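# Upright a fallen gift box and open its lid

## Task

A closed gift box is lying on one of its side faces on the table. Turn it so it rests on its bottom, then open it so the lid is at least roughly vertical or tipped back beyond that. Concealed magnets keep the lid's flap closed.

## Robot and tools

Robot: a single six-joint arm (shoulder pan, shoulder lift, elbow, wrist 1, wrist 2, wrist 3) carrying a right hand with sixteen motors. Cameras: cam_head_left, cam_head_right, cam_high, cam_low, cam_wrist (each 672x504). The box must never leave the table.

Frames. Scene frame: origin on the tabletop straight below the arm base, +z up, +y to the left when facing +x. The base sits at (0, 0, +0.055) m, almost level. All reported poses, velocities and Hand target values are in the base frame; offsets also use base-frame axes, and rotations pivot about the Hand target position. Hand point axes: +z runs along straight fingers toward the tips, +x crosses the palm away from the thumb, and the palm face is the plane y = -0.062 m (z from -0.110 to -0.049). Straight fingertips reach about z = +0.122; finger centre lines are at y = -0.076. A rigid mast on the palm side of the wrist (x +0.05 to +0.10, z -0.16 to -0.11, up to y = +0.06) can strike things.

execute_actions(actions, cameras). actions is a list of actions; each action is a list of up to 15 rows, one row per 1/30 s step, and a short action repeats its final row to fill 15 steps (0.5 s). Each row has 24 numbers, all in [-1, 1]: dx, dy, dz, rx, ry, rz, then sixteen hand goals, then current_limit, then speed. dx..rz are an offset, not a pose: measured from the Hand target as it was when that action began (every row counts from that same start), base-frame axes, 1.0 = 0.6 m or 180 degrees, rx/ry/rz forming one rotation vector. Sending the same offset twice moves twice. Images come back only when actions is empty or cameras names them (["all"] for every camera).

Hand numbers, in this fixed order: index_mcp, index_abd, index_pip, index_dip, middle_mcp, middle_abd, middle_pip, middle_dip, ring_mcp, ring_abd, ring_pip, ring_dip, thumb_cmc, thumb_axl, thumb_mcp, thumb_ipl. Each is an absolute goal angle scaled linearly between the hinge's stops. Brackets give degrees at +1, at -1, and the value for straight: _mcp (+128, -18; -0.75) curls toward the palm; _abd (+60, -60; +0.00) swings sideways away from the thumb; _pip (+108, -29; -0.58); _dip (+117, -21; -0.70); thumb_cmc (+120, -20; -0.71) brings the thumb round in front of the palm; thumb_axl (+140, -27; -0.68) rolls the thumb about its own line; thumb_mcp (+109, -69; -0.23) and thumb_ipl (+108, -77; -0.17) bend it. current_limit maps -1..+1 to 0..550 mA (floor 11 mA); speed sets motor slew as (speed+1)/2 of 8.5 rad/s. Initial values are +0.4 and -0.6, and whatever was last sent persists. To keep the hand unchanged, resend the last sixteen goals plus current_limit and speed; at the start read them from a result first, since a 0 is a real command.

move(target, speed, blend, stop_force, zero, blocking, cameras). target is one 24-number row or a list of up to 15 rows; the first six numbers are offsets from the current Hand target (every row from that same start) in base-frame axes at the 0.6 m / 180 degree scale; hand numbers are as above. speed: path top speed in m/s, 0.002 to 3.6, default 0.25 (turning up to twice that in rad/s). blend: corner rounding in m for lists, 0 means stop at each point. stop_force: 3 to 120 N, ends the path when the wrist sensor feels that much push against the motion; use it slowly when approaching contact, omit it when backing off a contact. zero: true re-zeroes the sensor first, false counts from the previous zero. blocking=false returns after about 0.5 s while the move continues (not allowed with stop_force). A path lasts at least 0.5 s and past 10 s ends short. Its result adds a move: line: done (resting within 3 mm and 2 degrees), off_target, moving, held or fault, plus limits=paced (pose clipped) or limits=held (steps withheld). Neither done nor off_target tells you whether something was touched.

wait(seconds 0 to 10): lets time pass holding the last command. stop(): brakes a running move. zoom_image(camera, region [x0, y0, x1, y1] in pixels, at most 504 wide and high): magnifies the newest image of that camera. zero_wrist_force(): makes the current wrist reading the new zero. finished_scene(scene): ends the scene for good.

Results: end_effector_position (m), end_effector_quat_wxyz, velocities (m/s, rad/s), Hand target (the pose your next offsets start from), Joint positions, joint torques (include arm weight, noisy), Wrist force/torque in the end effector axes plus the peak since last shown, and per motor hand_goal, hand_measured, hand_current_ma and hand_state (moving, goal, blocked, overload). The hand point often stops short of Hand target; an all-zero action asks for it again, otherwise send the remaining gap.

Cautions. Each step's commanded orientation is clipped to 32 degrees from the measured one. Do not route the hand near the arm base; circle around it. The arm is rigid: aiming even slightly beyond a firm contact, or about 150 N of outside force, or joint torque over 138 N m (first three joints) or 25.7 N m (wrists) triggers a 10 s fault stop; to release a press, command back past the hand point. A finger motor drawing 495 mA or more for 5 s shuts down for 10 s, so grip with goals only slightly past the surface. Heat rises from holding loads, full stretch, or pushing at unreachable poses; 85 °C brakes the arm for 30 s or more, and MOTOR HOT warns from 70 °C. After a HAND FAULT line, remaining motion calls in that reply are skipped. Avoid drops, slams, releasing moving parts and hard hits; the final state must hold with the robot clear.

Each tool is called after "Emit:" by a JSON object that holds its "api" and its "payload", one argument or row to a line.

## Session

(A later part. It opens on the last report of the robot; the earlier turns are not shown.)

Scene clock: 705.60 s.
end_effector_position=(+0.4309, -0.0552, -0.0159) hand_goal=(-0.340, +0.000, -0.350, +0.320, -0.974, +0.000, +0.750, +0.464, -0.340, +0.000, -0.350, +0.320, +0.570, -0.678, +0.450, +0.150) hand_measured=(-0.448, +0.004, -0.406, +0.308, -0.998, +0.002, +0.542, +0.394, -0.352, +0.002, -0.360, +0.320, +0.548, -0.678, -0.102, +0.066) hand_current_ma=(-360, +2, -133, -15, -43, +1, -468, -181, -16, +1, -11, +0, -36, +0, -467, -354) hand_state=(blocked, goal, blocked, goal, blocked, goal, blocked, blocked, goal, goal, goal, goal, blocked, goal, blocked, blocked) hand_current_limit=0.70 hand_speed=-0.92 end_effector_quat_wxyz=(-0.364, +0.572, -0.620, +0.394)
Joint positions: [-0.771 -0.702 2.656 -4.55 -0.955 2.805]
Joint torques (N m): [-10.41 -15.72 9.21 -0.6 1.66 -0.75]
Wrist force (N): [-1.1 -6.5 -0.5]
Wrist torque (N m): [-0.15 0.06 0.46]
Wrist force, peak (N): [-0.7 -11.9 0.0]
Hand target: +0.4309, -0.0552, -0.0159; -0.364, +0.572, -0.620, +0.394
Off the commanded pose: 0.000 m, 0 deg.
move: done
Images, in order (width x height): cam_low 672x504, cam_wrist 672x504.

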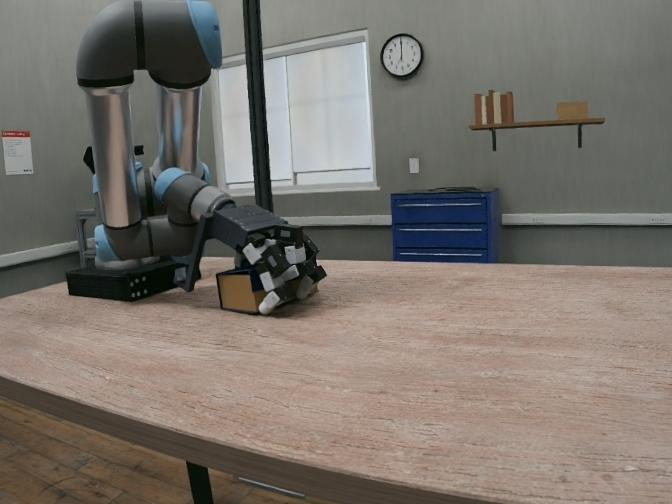

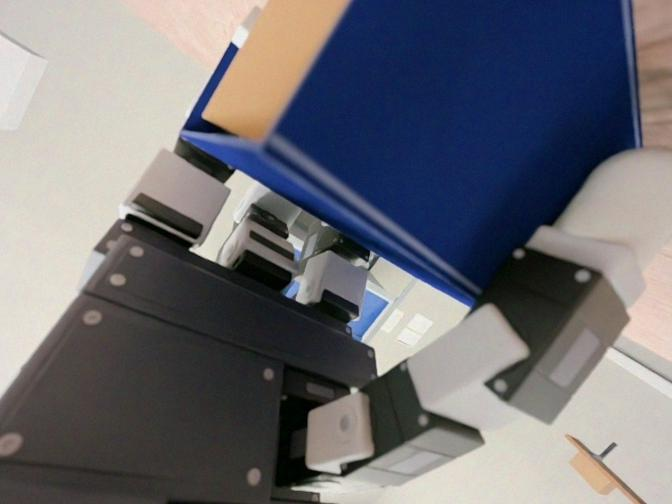

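Emit:
{"api": "move", "payload": {
  "target": [
    [0,0,0,0,0,0,-0.34,0,-0.35,0.32,-0.973,0,0.75,0.464,-0.616,0,0.302,-0.264,0.571,-0.678,0.45,0.15,0.7,-0.88],
    [0,0,0,0,0,0,-0.34,0,-0.35,0.32,-0.973,0,0.75,0.464,-0.644,0,0.536,-0.351,0.571,-0.678,0.45,0.15,0.7,-0.9],
    [0,0,0,0,0,0,-0.34,0,-0.35,0.32,-0.973,0,0.75,0.464,-0.707,0,0.539,-0.171,0.571,-0.678,0.45,0.15,0.7,-0.92],
    [0,0,0,0,0,0,-0.34,0,-0.35,0.32,-0.973,0,0.75,0.464,-0.775,0,0.557,0.014,0.571,-0.678,0.45,0.15,0.7,-0.92]
  ],
  "cameras": ["cam_low","cam_wrist"]
}}

Emit:
{"api": "zoom_image", "payload": {
  "camera": "cam_low",
  "region": [210, 235, 310, 315]
}}

Emit:
{"api": "zoom_image", "payload": {
  "camera": "cam_wrist",
  "region": [150, 0, 450, 300]
}}

Scene clock: 716.50 s.
end_effector_position=(+0.4309, -0.0552, -0.0159) hand_goal=(-0.340, +0.000, -0.350, +0.320, -0.974, +0.000, +0.750, +0.464, -0.776, +0.000, +0.556, +0.014, +0.570, -0.678, +0.450, +0.150) hand_measured=(-0.448, +0.004, -0.406, +0.314, -0.998, +0.002, +0.552, +0.394, -0.786, +0.002, +0.534, -0.018, +0.544, -0.676, -0.106, +0.068) hand_current_ma=(-360, +2, -129, -6, -43, +1, -468, -181, -11, +1, -36, -62, -44, +3, -467, -342) hand_state=(blocked, goal, blocked, goal, blocked, goal, blocked, blocked, goal, goal, blocked, blocked, blocked, goal, blocked, blocked) hand_current_limit=0.70 hand_speed=-0.92 end_effector_quat_wxyz=(-0.364, +0.572, -0.620, +0.394)
Joint positions: [-0.771 -0.702 2.656 -4.55 -0.955 2.805]
Joint torques (N m): [-8.83 -16 8.12 -0.89 1.62 -1.02]
Wrist force (N): [-0.9 -3.7 0.2]
Wrist torque (N m): [0.01 0.00 0.49]
Wrist force, peak (N): [-1.4 -7.5 -0.9]
Hand target: +0.4309, -0.0552, -0.0159; -0.364, +0.572, -0.620, +0.394
Off the commanded pose: 0.000 m, 0 deg.
move: done
Images, in order (width x height): cam_low 672x504, cam_wrist 672x504.

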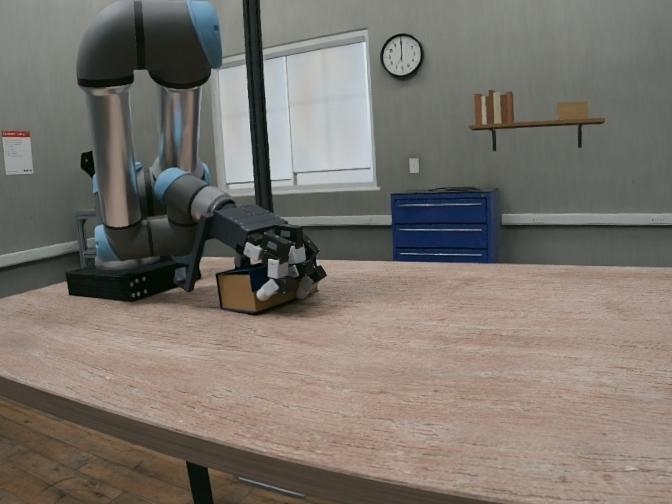

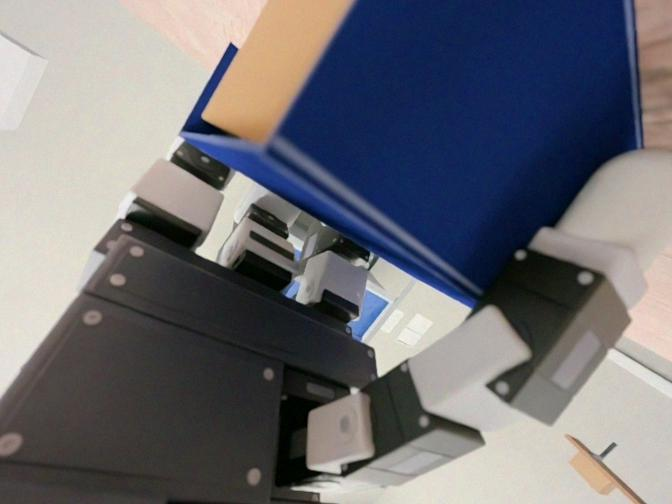

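Scaled by 5.040 from the camera's 672x504 image, which has a finer 960x720 frame.

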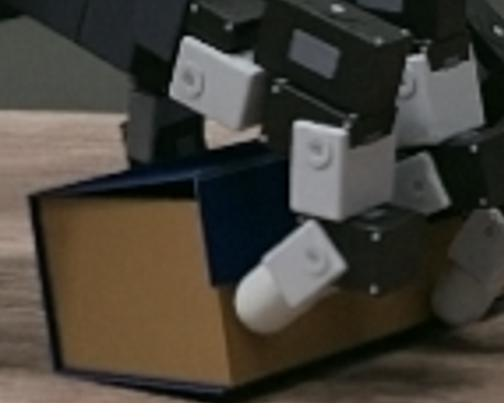

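Scaled by 1.680 from the camera's 672x504 image, which has a finer 960x720 frame.

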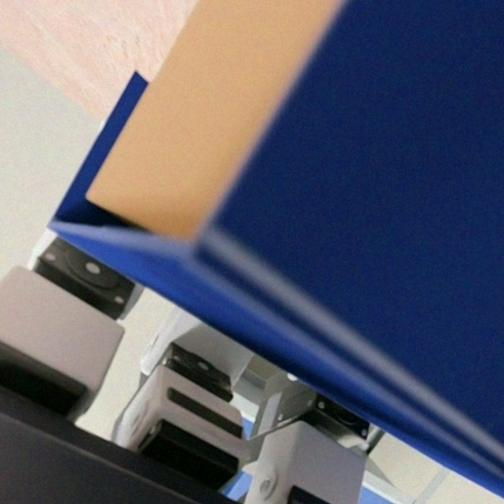

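Emit:
{"api": "move", "payload": {
  "target": [
    [0,0,0,0,0,0,-0.34,0,-0.35,0.32,-0.973,0,0.75,0.464,-0.559,0,0.253,0.087,0.571,-0.678,0.45,0.15,0.7,-0.9],
    [0,0,0,0,0,0,-0.34,0,-0.35,0.32,-0.973,0,0.75,0.464,-0.668,0,0.445,0.116,0.571,-0.678,0.45,0.15,0.7,-0.92],
    [0,0,0,0,0,0,-0.34,0,-0.35,0.32,-0.973,0,0.6,0.3,-0.773,0,0.584,0.232,0.571,-0.678,0.45,0.15,0.7,-0.92]
  ],
  "cameras": ["cam_low","cam_wrist"]
}}

Emit:
{"api": "zoom_image", "payload": {
  "camera": "cam_low",
  "region": [210, 235, 310, 315]
}}

Emit:
{"api": "zoom_image", "payload": {
  "camera": "cam_wrist",
  "region": [150, 0, 450, 300]
}}

Scene clock: 727.03 s.
end_effector_position=(+0.4309, -0.0552, -0.0159) hand_goal=(-0.340, +0.000, -0.350, +0.320, -0.974, +0.000, +0.600, +0.300, -0.774, +0.000, +0.584, +0.232, +0.570, -0.678, +0.450, +0.150) hand_measured=(-0.422, +0.008, -0.404, +0.286, -0.998, -0.002, +0.596, +0.348, -0.790, +0.002, +0.510, +0.190, +0.530, -0.678, -0.126, +0.076) hand_current_ma=(-245, +6, -126, -64, -43, -1, -3, +104, -24, +1, -191, -89, -83, +0, -467, -296) hand_state=(blocked, goal, blocked, blocked, blocked, goal, goal, blocked, goal, goal, blocked, blocked, blocked, goal, blocked, blocked) hand_current_limit=0.70 hand_speed=-0.92 end_effector_quat_wxyz=(-0.364, +0.572, -0.620, +0.394)
Joint positions: [-0.771 -0.702 2.656 -4.55 -0.955 2.805]
Joint torques (N m): [-8.14 -19.22 8.23 -3.24 1.26 -1.2]
Wrist force (N): [-1.3 -0.3 0.9]
Wrist torque (N m): [0.25 0.16 0.18]
Wrist force, peak (N): [-1.2 -4.6 -0.3]
Hand target: +0.4309, -0.0552, -0.0159; -0.364, +0.572, -0.620, +0.394
Off the commanded pose: 0.000 m, 0 deg.
move: done
Images, in order (width x height): cam_low 672x504, cam_wrist 672x504.

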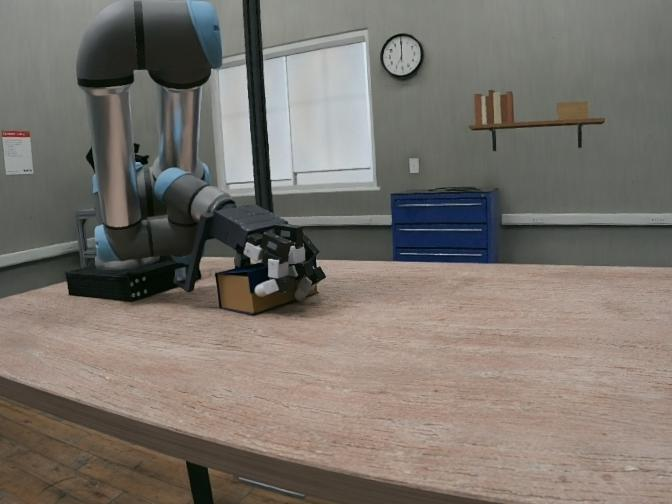

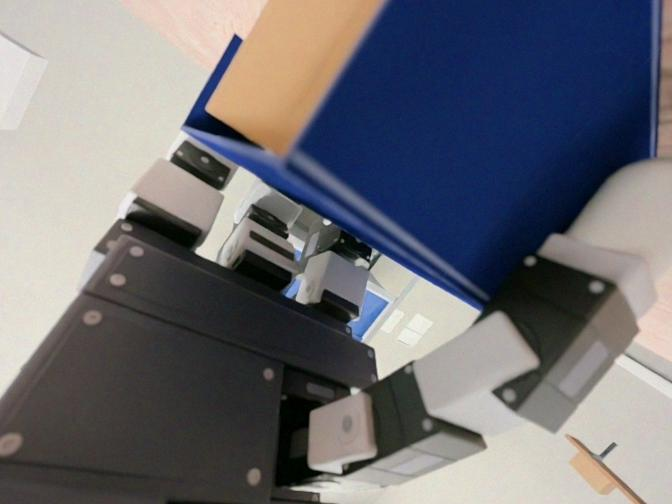

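Scaled by 5.040 from the camera's 672x504 image, which has a finer 960x720 frame.

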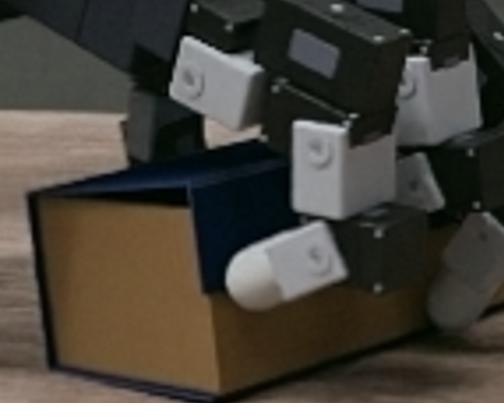

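Scaled by 1.680 from the camera's 672x504 image, which has a finer 960x720 frame.

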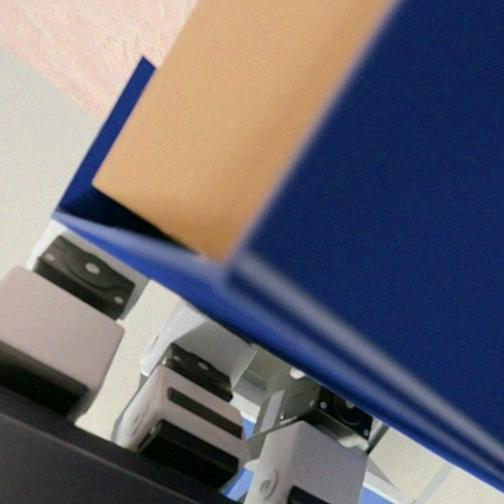

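Emit:
{"api": "move", "payload": {
  "target": [
    [0,0,0,0,0,0,-0.34,0,-0.35,0.32,-0.9,0,0.1,0,-0.773,0,0.45,-0.1,0.571,-0.678,0.45,0.15,0.7,-0.9],
    [0,0,0,0,0,0,-0.34,0,-0.35,0.32,-0.85,0,0,0,-0.773,0,0.1,-0.1,0.571,-0.678,0.45,0.15,0.6,-0.9]
  ],
  "cameras": ["cam_low","cam_wrist"]
}}

Emit:
{"api": "zoom_image", "payload": {
  "camera": "cam_low",
  "region": [210, 235, 310, 315]
}}

Emit:
{"api": "zoom_image", "payload": {
  "camera": "cam_wrist",
  "region": [150, 0, 450, 300]
}}

Scene clock: 734.87 s.
end_effector_position=(+0.4309, -0.0552, -0.0159) hand_goal=(-0.340, +0.000, -0.350, +0.320, -0.850, +0.000, +0.000, +0.000, -0.774, +0.000, +0.100, -0.100, +0.570, -0.678, +0.450, +0.150) hand_measured=(-0.422, -0.002, -0.404, +0.284, -0.844, -0.002, +0.006, +0.002, -0.768, +0.002, +0.104, -0.098, +0.578, -0.676, -0.126, +0.082) hand_current_ma=(-245, -1, -126, -70, +5, -1, +5, +1, +5, +1, +4, +2, +10, +2, -440, -258) hand_state=(blocked, goal, blocked, blocked, goal, goal, goal, goal, goal, goal, goal, goal, goal, goal, blocked, blocked) hand_current_limit=0.60 hand_speed=-0.90 end_effector_quat_wxyz=(-0.364, +0.572, -0.620, +0.394)
Joint positions: [-0.771 -0.702 2.656 -4.55 -0.955 2.805]
Joint torques (N m): [-5.72 -27.7 8.75 -3.52 1.22 -1]
Wrist force (N): [-1.4 0.4 1.1]
Wrist torque (N m): [0.30 0.16 0.22]
Wrist force, peak (N): [-1.8 0.5 1.3]
Hand target: +0.4309, -0.0552, -0.0159; -0.364, +0.572, -0.620, +0.394
Off the commanded pose: 0.000 m, 0 deg.
move: done
Images, in order (width x height): cam_low 672x504, cam_wrist 672x504.

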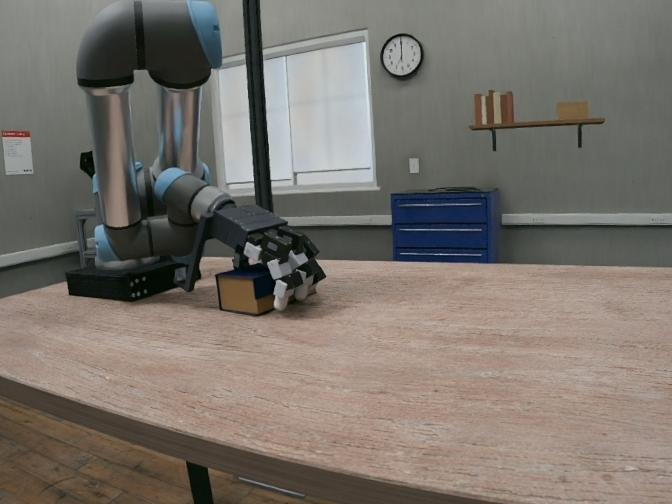

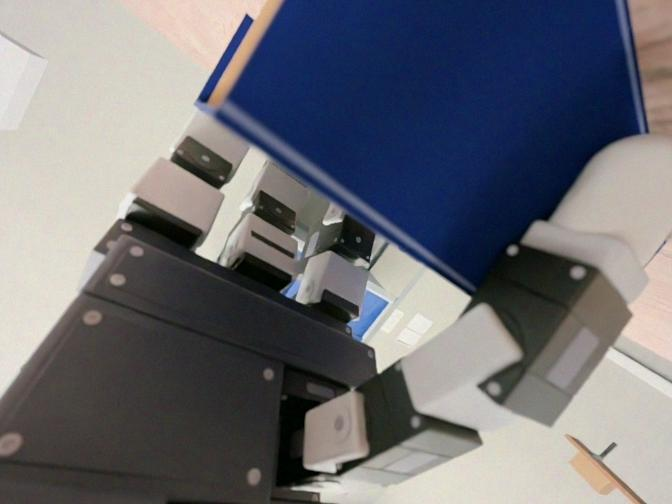

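Scaled by 5.040 from the camera's 672x504 image, which has a finer 960x720 frame.

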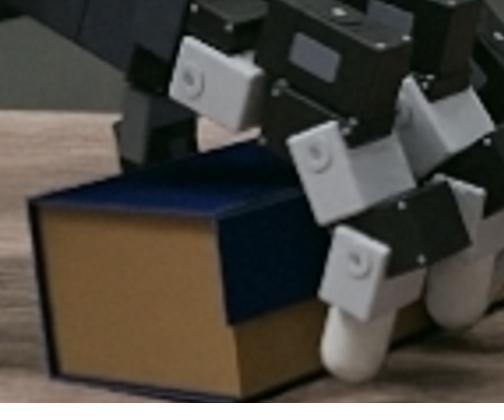

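Scaled by 1.680 from the camera's 672x504 image, which has a finer 960x720 frame.

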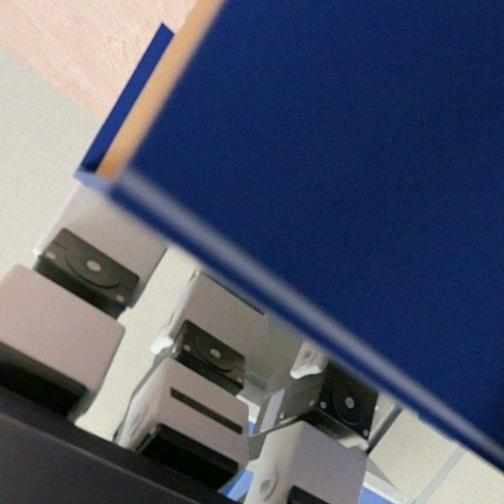

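Emit:
{"api": "move", "payload": {
  "target": [
    [0,0,0.004,0,0,0,-0.6,0,-0.2,0,-0.674,0,0.3,-0.5,-0.6,0,-0.2,0,0.571,-0.678,-0.1,-0.1,0.3,-0.8],
    [0,0,0.0067,0,0,0,-0.674,0,0.474,-0.594,-0.674,0,0.474,-0.594,-0.674,0,0.474,-0.594,0.571,-0.678,-0.45,-0.2,0.4,-0.6],
    [0.02,0,0.0067,0,0,0,-0.674,0,0.474,-0.594,-0.674,0,0.474,-0.594,-0.674,0,0.474,-0.594,0.571,-0.678,-0.45,-0.2,0.4,-0.6]
  ],
  "speed": 0.05,
  "cameras": ["cam_low","cam_wrist","cam_head_left"]
}}

Emit:
{"api": "zoom_image", "payload": {
  "camera": "cam_low",
  "region": [200, 210, 340, 330]
}}

Emit:
{"api": "zoom_image", "payload": {
  "camera": "cam_head_left",
  "region": [340, 340, 460, 440]
}}

Scene clock: 759.80 s.
end_effector_position=(+0.4428, -0.0552, -0.0119) hand_goal=(-0.674, +0.000, +0.474, -0.594, -0.674, +0.000, +0.474, -0.594, -0.674, +0.000, +0.474, -0.594, +0.570, -0.678, -0.450, -0.200) hand_measured=(-0.664, -0.002, +0.470, -0.592, -0.670, -0.002, +0.470, -0.592, -0.658, +0.002, +0.470, -0.592, +0.574, -0.676, -0.442, -0.196) hand_current_ma=(+12, -1, -2, +0, +4, -1, -2, +2, +23, +1, -3, +2, +3, +2, +12, +3) hand_state=(goal, goal, goal, goal, goal, goal, goal, goal, goal, goal, goal, goal, goal, goal, goal, goal) hand_current_limit=0.40 hand_speed=-0.60 end_effector_quat_wxyz=(-0.364, +0.572, -0.620, +0.394)
Joint positions: [-0.736 -0.742 2.626 -4.493 -0.985 2.827]
Joint torques (N m): [13.52 -41.94 -3.82 -1.03 -1.38 1.91]
Wrist force (N): [-1.3 -0.3 0.7]
Wrist torque (N m): [0.32 0.12 0.25]
Wrist force, peak (N): [-1.6 0.9 1.4]
Hand target: +0.4429, -0.0552, -0.0119; -0.364, +0.572, -0.620, +0.394
Off the commanded pose: 0.000 m, 0 deg.
move: done
Images, in order (width x height): cam_head_left 672x504, cam_low 672x504, cam_wrist 672x504.

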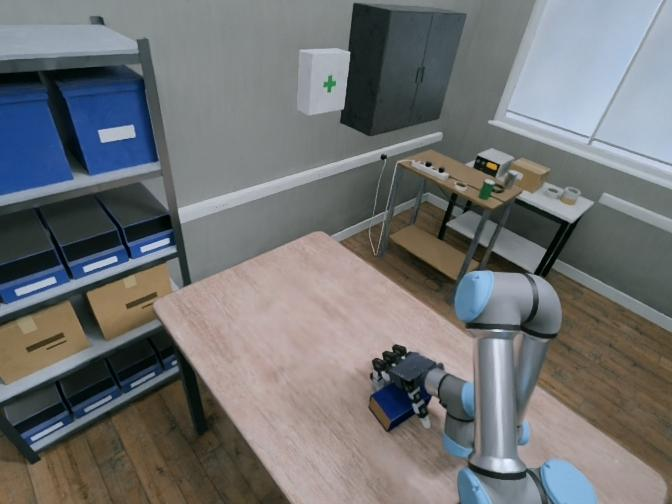

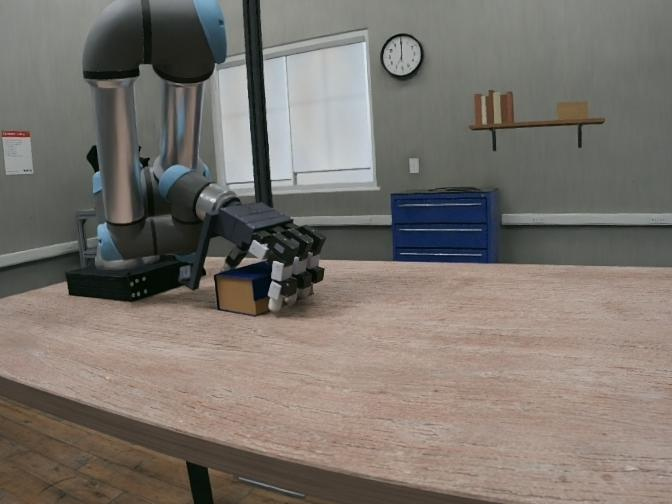

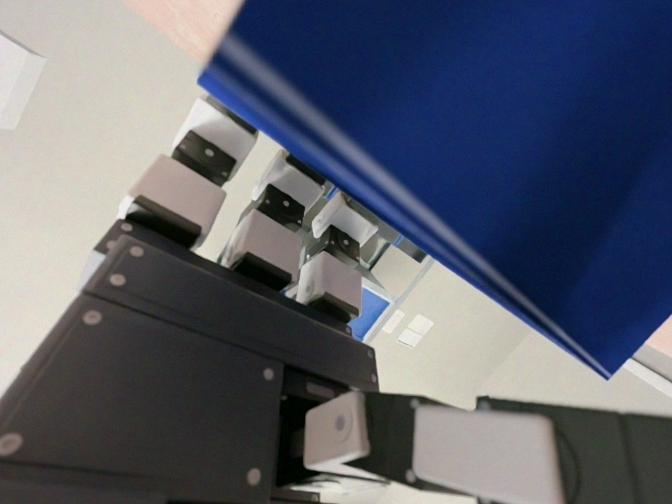

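Scaled by 3.600 from the camera's 672x504 image, which has a finer 960x720 frame.

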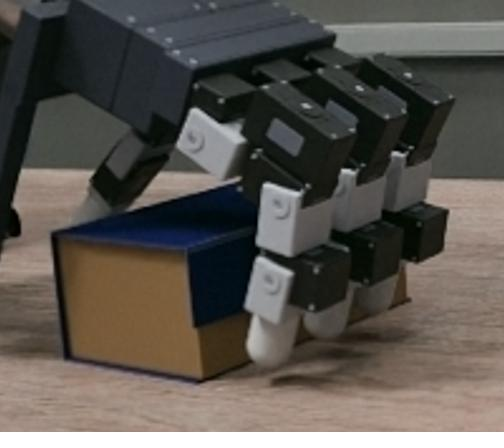

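Scaled by 4.200 from the camera's 672x504 image, which has a finer 960x720 frame.

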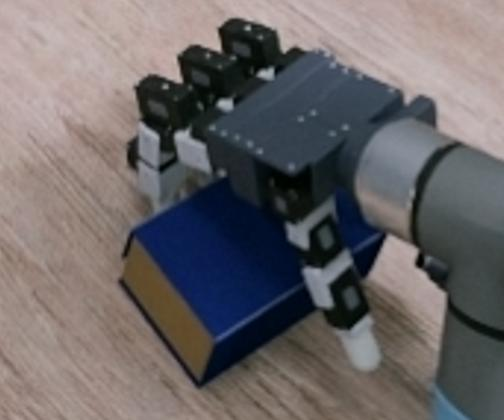

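Emit:
{"api": "move", "payload": {
  "target": [
    [0,0,0,0,0,0,-0.55,0,0.39,-0.45,-0.674,0,0.474,-0.594,-0.55,0,0.39,-0.45,0.571,-0.678,-0.2,-0.15,0,-0.8],
    [0,0,0,0,0,0,-0.399,0,0.445,-0.493,-0.674,0,0.474,-0.594,-0.399,0,0.445,-0.493,0.571,-0.678,0.15,0.1,0.1,-0.85],
    [0,0,-0.0067,0,0,0,-0.399,0,0.445,-0.493,-0.674,0,0.474,-0.594,-0.399,0,0.445,-0.493,0.571,-0.678,0.25,0.2,0.7,-0.85],
    [0,0,-0.0067,0,0,0,-0.399,0,0.445,-0.493,-0.473,0,0.645,-0.681,-0.399,0,0.445,-0.493,0.571,-0.678,0.25,0.2,0.7,-0.88],
    [0,0,-0.0067,0,0,0,-0.399,0,0.445,-0.493,-0.482,0,0.699,-0.58,-0.399,0,0.445,-0.493,0.571,-0.678,0.25,0.2,0.7,-0.9]
  ],
  "speed": 0.02,
  "cameras": ["cam_low","cam_wrist"]
}}

Emit:
{"api": "zoom_image", "payload": {
  "camera": "cam_low",
  "region": [200, 210, 340, 330]
}}

Emit:
{"api": "move", "payload": {
  "target": [
    [0,0,0,0,0,0,-0.399,0,0.445,-0.493,-0.547,0,0.771,-0.484,-0.399,0,0.445,-0.493,0.571,-0.678,0.25,0.2,0.7,-0.92],
    [0,0,0,0,0,0,-0.399,0,0.445,-0.493,-0.632,0,0.86,-0.338,-0.399,0,0.445,-0.493,0.571,-0.678,0.25,0.2,0.7,-0.92]
  ],
  "cameras": ["cam_low","cam_wrist"]
}}

Emit:
{"api": "zoom_image", "payload": {
  "camera": "cam_low",
  "region": [200, 210, 340, 330]
}}

Scene clock: 770.43 s.
end_effector_position=(+0.4429, -0.0552, -0.0159) hand_goal=(-0.400, +0.000, +0.444, -0.494, -0.482, +0.000, +0.698, -0.580, -0.400, +0.000, +0.444, -0.494, +0.570, -0.678, +0.250, +0.200) hand_measured=(-0.550, +0.006, +0.404, -0.502, -0.560, +0.000, +0.590, -0.656, -0.452, +0.002, +0.426, -0.502, +0.538, -0.668, -0.236, +0.090) hand_current_ma=(-467, +5, -84, -10, -226, +0, -330, -202, -126, +0, -27, -7, -60, +14, -468, -467) hand_state=(blocked, goal, blocked, goal, blocked, goal, blocked, blocked, blocked, goal, goal, goal, blocked, goal, blocked, blocked) hand_current_limit=0.70 hand_speed=-0.90 end_effector_quat_wxyz=(-0.364, +0.572, -0.620, +0.394)
Joint positions: [-0.736 -0.723 2.622 -4.506 -0.985 2.827]
Joint torques (N m): [8.45 -17.41 -2 -1.94 0.06 -1.15]
Wrist force (N): [-1.3 -2.1 0.6]
Wrist torque (N m): [0.35 0.06 0.33]
Wrist force, peak (N): [-1.2 -13.2 -3.8]
Hand target: +0.4429, -0.0552, -0.0159; -0.364, +0.572, -0.620, +0.394
Off the commanded pose: 0.000 m, 0 deg.
move: done
Images, in order (width x height): cam_low 672x504, cam_wrist 672x504.

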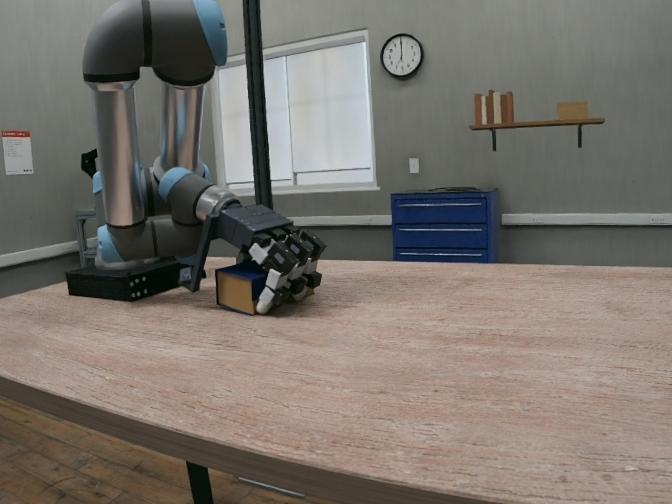

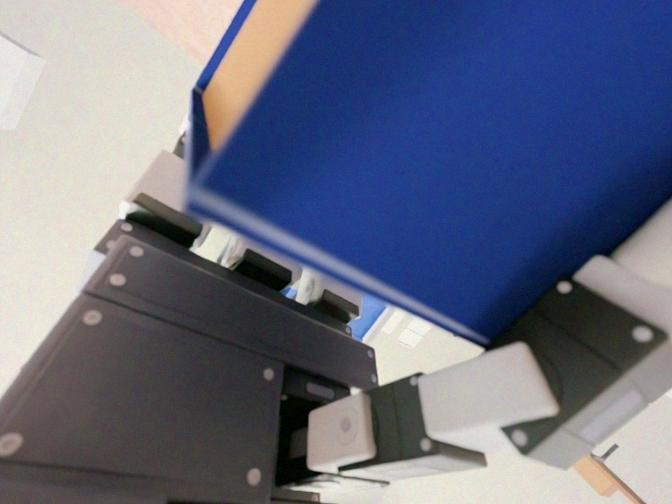

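Scaled by 3.600 from the camera's 672x504 image, which has a finer 960x720 frame.

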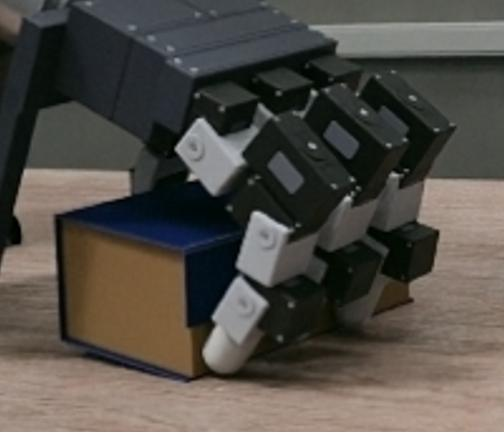

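Scene clock: 771.77 s.
end_effector_position=(+0.4429, -0.0552, -0.0159) hand_goal=(-0.400, +0.000, +0.444, -0.494, -0.632, +0.000, +0.860, -0.338, -0.400, +0.000, +0.444, -0.494, +0.570, -0.678, +0.250, +0.200) hand_measured=(-0.548, +0.006, +0.404, -0.502, -0.672, +0.002, +0.642, -0.416, -0.448, +0.000, +0.424, -0.502, +0.538, -0.668, -0.240, +0.094) hand_current_ma=(-467, +6, -84, -10, -90, +0, -468, -213, -115, +0, -29, -8, -63, +13, -468, -468) hand_state=(blocked, goal, blocked, goal, blocked, goal, blocked, blocked, blocked, goal, goal, goal, blocked, goal, blocked, blocked) hand_current_limit=0.70 hand_speed=-0.92 end_effector_quat_wxyz=(-0.364, +0.572, -0.620, +0.394)
Joint positions: [-0.736 -0.723 2.622 -4.506 -0.985 2.827]
Joint torques (N m): [3.76 -26.73 -0.88 -1.05 1.05 -0.84]
Wrist force (N): [-1.5 -1.2 0.4]
Wrist torque (N m): [0.42 0.11 0.32]
Wrist force, peak (N): [-1.6 -2.3 0.3]
Hand target: +0.4429, -0.0552, -0.0159; -0.364, +0.572, -0.620, +0.394
Off the commanded pose: 0.000 m, 0 deg.
move: done
Images, in order (width x height): cam_low 672x504, cam_wrist 672x504.

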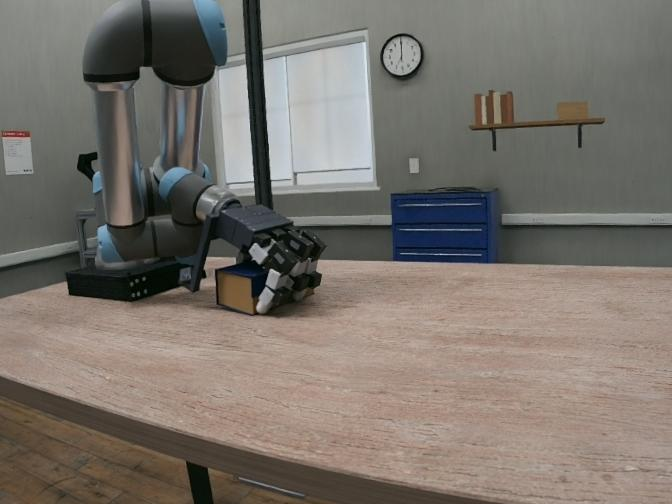

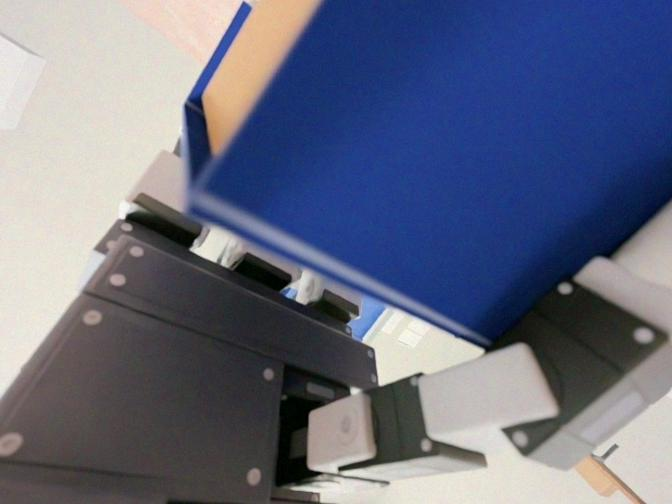

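Scaled by 3.600 from the camera's 672x504 image, which has a finer 960x720 frame.

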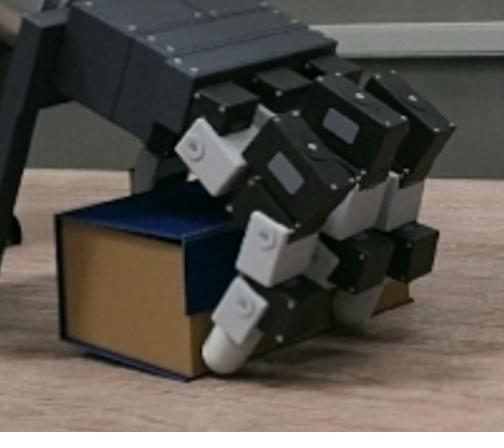

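Emit:
{"api": "move", "payload": {
  "target": [
    [0,0,0,0,0,0,-0.399,0,0.445,-0.493,-0.72,0,0.92,-0.22,-0.399,0,0.445,-0.493,0.571,-0.678,0.25,0.2,0.7,-0.92],
    [0,0,0,0,0,0,-0.399,0,0.445,-0.493,-0.788,0,0.92,-0.116,-0.399,0,0.445,-0.493,0.571,-0.678,0.25,0.2,0.7,-0.92]
  ],
  "cameras": ["cam_low","cam_wrist"]
}}

Emit:
{"api": "zoom_image", "payload": {
  "camera": "cam_low",
  "region": [200, 210, 340, 330]
}}

Emit:
{"api": "move", "payload": {
  "target": [
    [0,0,0,0,0,0,-0.399,0,0.445,-0.493,-0.907,0,0.98,0.094,-0.399,0,0.445,-0.493,0.571,-0.678,0.25,0.2,0.7,-0.92]
  ],
  "cameras": ["cam_low","cam_wrist","cam_head_left"]
}}

Emit:
{"api": "zoom_image", "payload": {
  "camera": "cam_low",
  "region": [200, 210, 340, 330]
}}

Scene clock: 778.37 s.
end_effector_position=(+0.4429, -0.0552, -0.0159) hand_goal=(-0.400, +0.000, +0.444, -0.494, -0.788, +0.000, +0.920, -0.116, -0.400, +0.000, +0.444, -0.494, +0.570, -0.678, +0.250, +0.200) hand_measured=(-0.548, +0.006, +0.404, -0.502, -0.822, +0.000, +0.750, -0.194, -0.448, +0.000, +0.424, -0.502, +0.538, -0.668, -0.240, +0.094) hand_current_ma=(-468, +6, -84, -10, -71, +0, -468, -209, -115, +0, -29, -8, -64, +13, -467, -468) hand_state=(blocked, goal, blocked, goal, blocked, goal, blocked, blocked, blocked, goal, goal, goal, blocked, goal, blocked, blocked) hand_current_limit=0.70 hand_speed=-0.92 end_effector_quat_wxyz=(-0.364, +0.572, -0.620, +0.394)
Joint positions: [-0.736 -0.723 2.622 -4.506 -0.985 2.827]
Joint torques (N m): [-9.14 -35.59 5.86 -0.92 1.11 -0.86]
Wrist force (N): [-1.3 -1.2 0.6]
Wrist torque (N m): [0.39 0.10 0.33]
Wrist force, peak (N): [-1.5 -2.2 0.2]
Hand target: +0.4429, -0.0552, -0.0159; -0.364, +0.572, -0.620, +0.394
Off the commanded pose: 0.000 m, 0 deg.
move: done
Images, in order (width x height): cam_low 672x504, cam_wrist 672x504.

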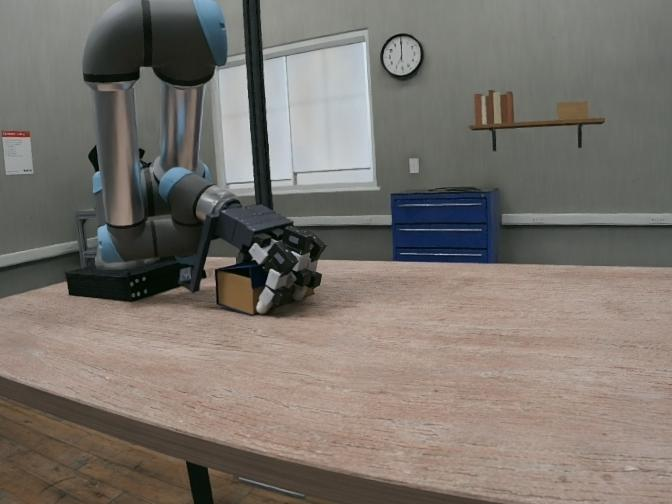

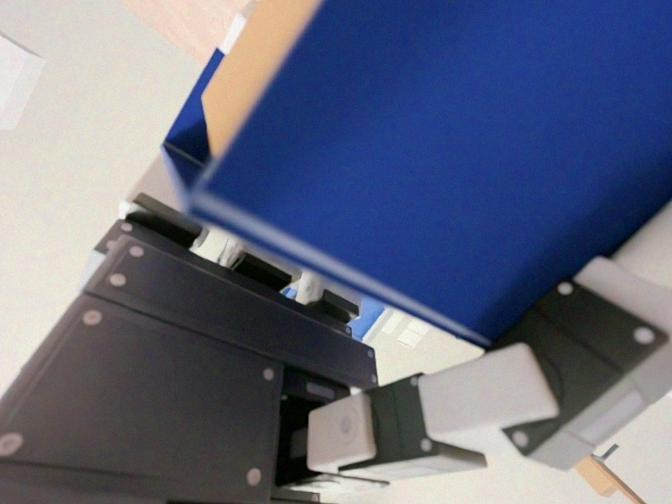

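Scaled by 3.600 from the camera's 672x504 image, which has a finer 960x720 frame.

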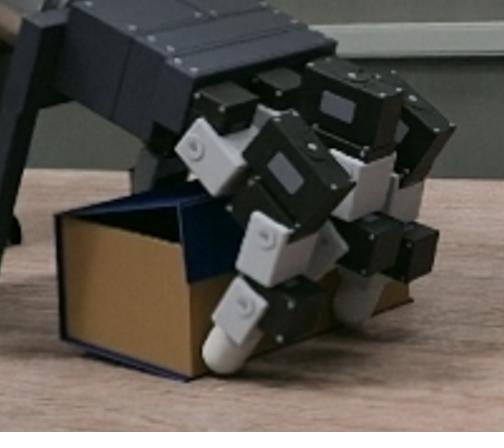

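Scene clock: 779.33 s.
end_effector_position=(+0.4429, -0.0552, -0.0159) hand_goal=(-0.400, +0.000, +0.444, -0.494, -0.908, +0.000, +0.980, +0.094, -0.400, +0.000, +0.444, -0.494, +0.570, -0.678, +0.250, +0.200) hand_measured=(-0.546, +0.006, +0.404, -0.502, -0.936, +0.000, +0.830, -0.016, -0.448, +0.000, +0.424, -0.500, +0.538, -0.668, -0.244, +0.096) hand_current_ma=(-468, +6, -84, -10, -55, +0, -468, -340, -112, +0, -29, -6, -64, +13, -468, -467) hand_state=(blocked, goal, blocked, goal, blocked, goal, blocked, blocked, blocked, goal, goal, goal, blocked, goal, blocked, blocked) hand_current_limit=0.70 hand_speed=-0.92 end_effector_quat_wxyz=(-0.364, +0.572, -0.620, +0.394)
Joint positions: [-0.736 -0.723 2.622 -4.506 -0.985 2.827]
Joint torques (N m): [-9.93 -34.07 6.84 -1.11 1.1 -0.93]
Wrist force (N): [-1.6 -1.3 0.7]
Wrist torque (N m): [0.39 0.13 0.35]
Wrist force, peak (N): [-1.8 -1.5 0.8]
Hand target: +0.4429, -0.0552, -0.0159; -0.364, +0.572, -0.620, +0.394
Off the commanded pose: 0.000 m, 0 deg.
move: done
Images, in order (width x height): cam_head_left 672x504, cam_low 672x504, cam_wrist 672x504.

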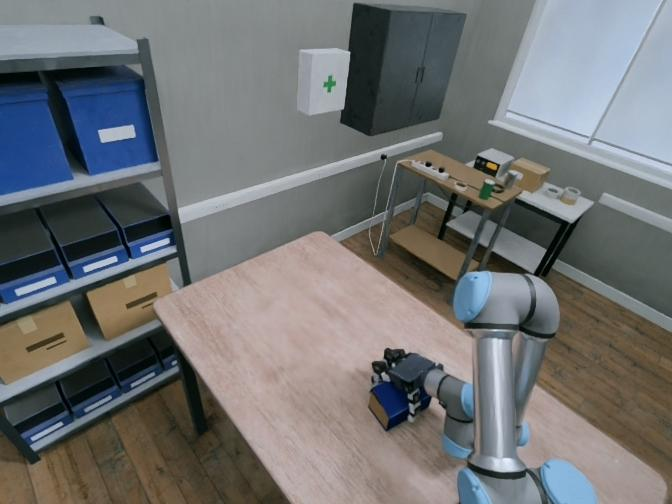

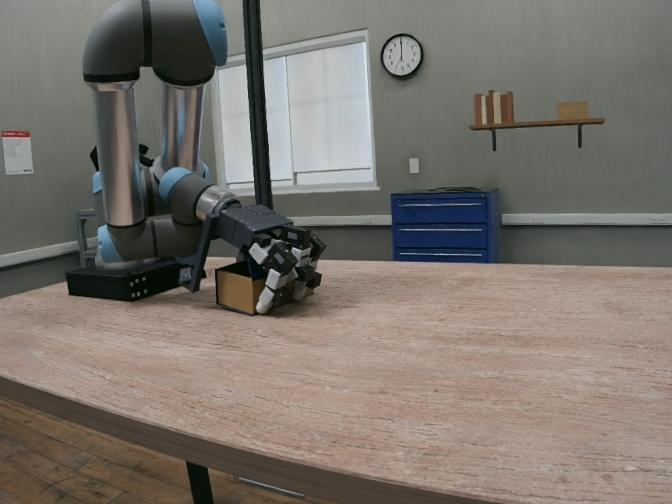

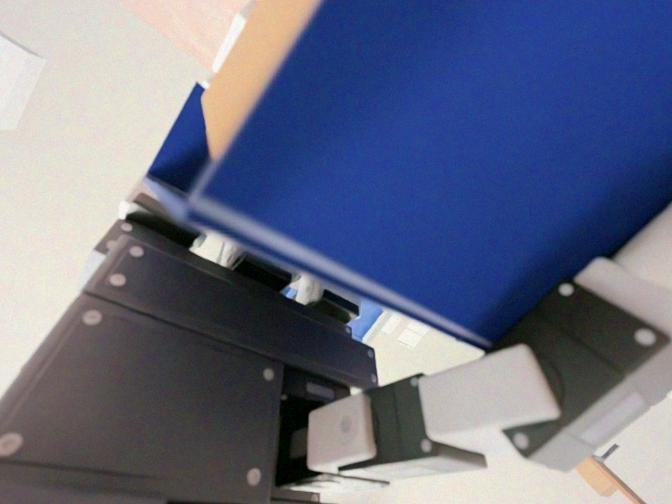

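Scaled by 3.600 from the camera's 672x504 image, which has a finer 960x720 frame.

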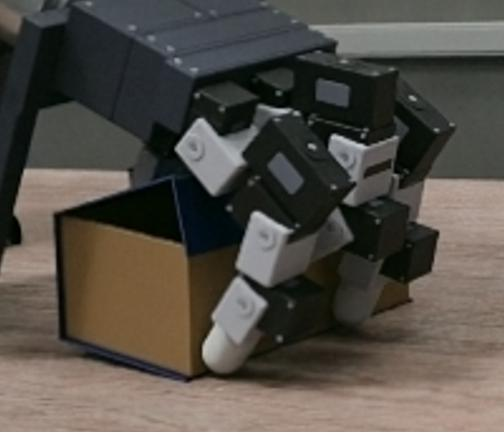

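Emit:
{"api": "move", "payload": {
  "target": [
    [0,0,0,0,0,0,-0.53,0,0.4,-0.48,-0.907,0,0.98,0.094,-0.47,0,0.42,-0.49,0.571,-0.678,-0.22,0.05,0.5,-0.92],
    [0,0,0,0,0,0,-0.57,0,0.5,-0.48,-0.907,0,0.98,0.094,-0.54,0,0.5,-0.45,0.571,-0.678,-0.4,-0.15,0.5,-0.9],
    [0,0,0,0,0,0,-0.7,0,0.7,-0.3,-0.907,0,0.98,0.094,-0.7,0,0.7,-0.3,0.571,-0.678,-0.55,-0.25,0.5,-0.9],
    [0,0,0,0,0,0,-0.82,0,0.85,-0.05,-0.907,0,0.98,0.094,-0.82,0,0.85,-0.05,0.571,-0.678,-0.55,-0.25,0.5,-0.9]
  ],
  "cameras": ["cam_low","cam_wrist","cam_head_left"]
}}

Emit:
{"api": "zoom_image", "payload": {
  "camera": "cam_low",
  "region": [200, 210, 340, 330]
}}

Scene clock: 792.53 s.
end_effector_position=(+0.4429, -0.0552, -0.0159) hand_goal=(-0.820, +0.000, +0.850, -0.050, -0.908, +0.000, +0.980, +0.094, -0.820, +0.000, +0.850, -0.050, +0.570, -0.678, -0.550, -0.250) hand_measured=(-0.810, +0.002, +0.840, -0.058, -0.904, +0.002, +0.974, +0.090, -0.804, +0.000, +0.844, -0.054, +0.568, -0.676, -0.540, -0.246) hand_current_ma=(+11, +2, -12, -8, +3, +1, -5, -2, +22, +0, -5, -3, -1, +2, +15, +4) hand_state=(goal, goal, goal, goal, goal, goal, goal, goal, goal, goal, goal, goal, goal, goal, goal, goal) hand_current_limit=0.50 hand_speed=-0.90 end_effector_quat_wxyz=(-0.364, +0.572, -0.620, +0.394)
Joint positions: [-0.736 -0.723 2.622 -4.506 -0.985 2.827]
Joint torques (N m): [-11.65 -34.87 6.05 -3.57 1.26 -0.88]
Wrist force (N): [-1.5 -0.4 1.0]
Wrist torque (N m): [0.31 0.14 0.23]
Wrist force, peak (N): [-1.5 -1.8 0.9]
Hand target: +0.4429, -0.0552, -0.0159; -0.364, +0.572, -0.620, +0.394
Off the commanded pose: 0.000 m, 0 deg.
move: done
Images, in order (width x height): cam_head_left 672x504, cam_low 672x504, cam_wrist 672x504.

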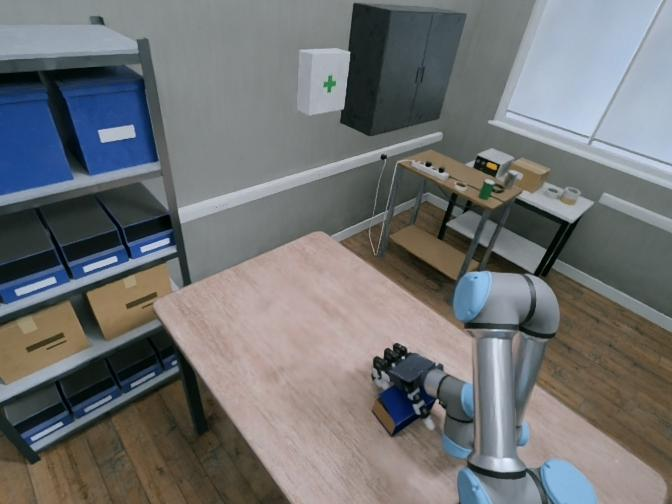

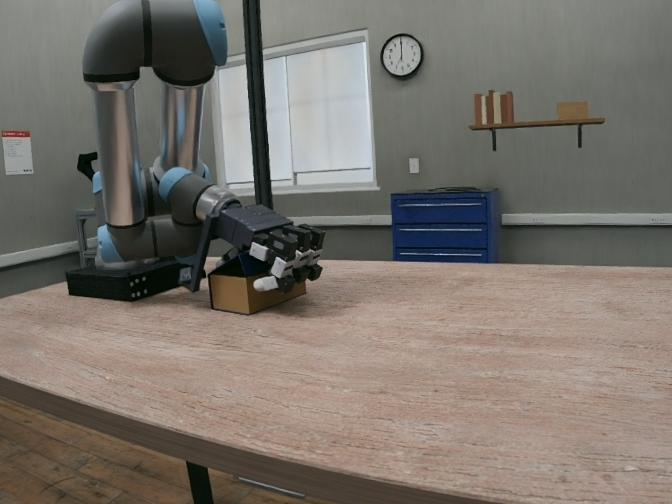

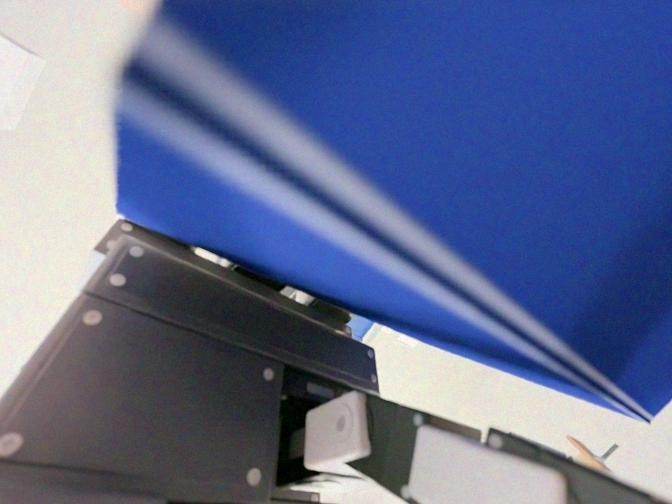

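Scaled by 3.600 from the camera's 672x504 image, which has a finer 960x720 frame.

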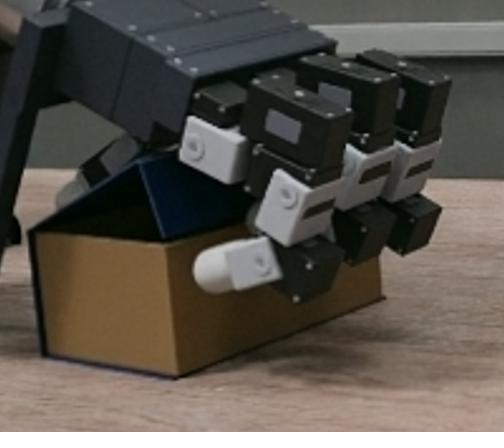

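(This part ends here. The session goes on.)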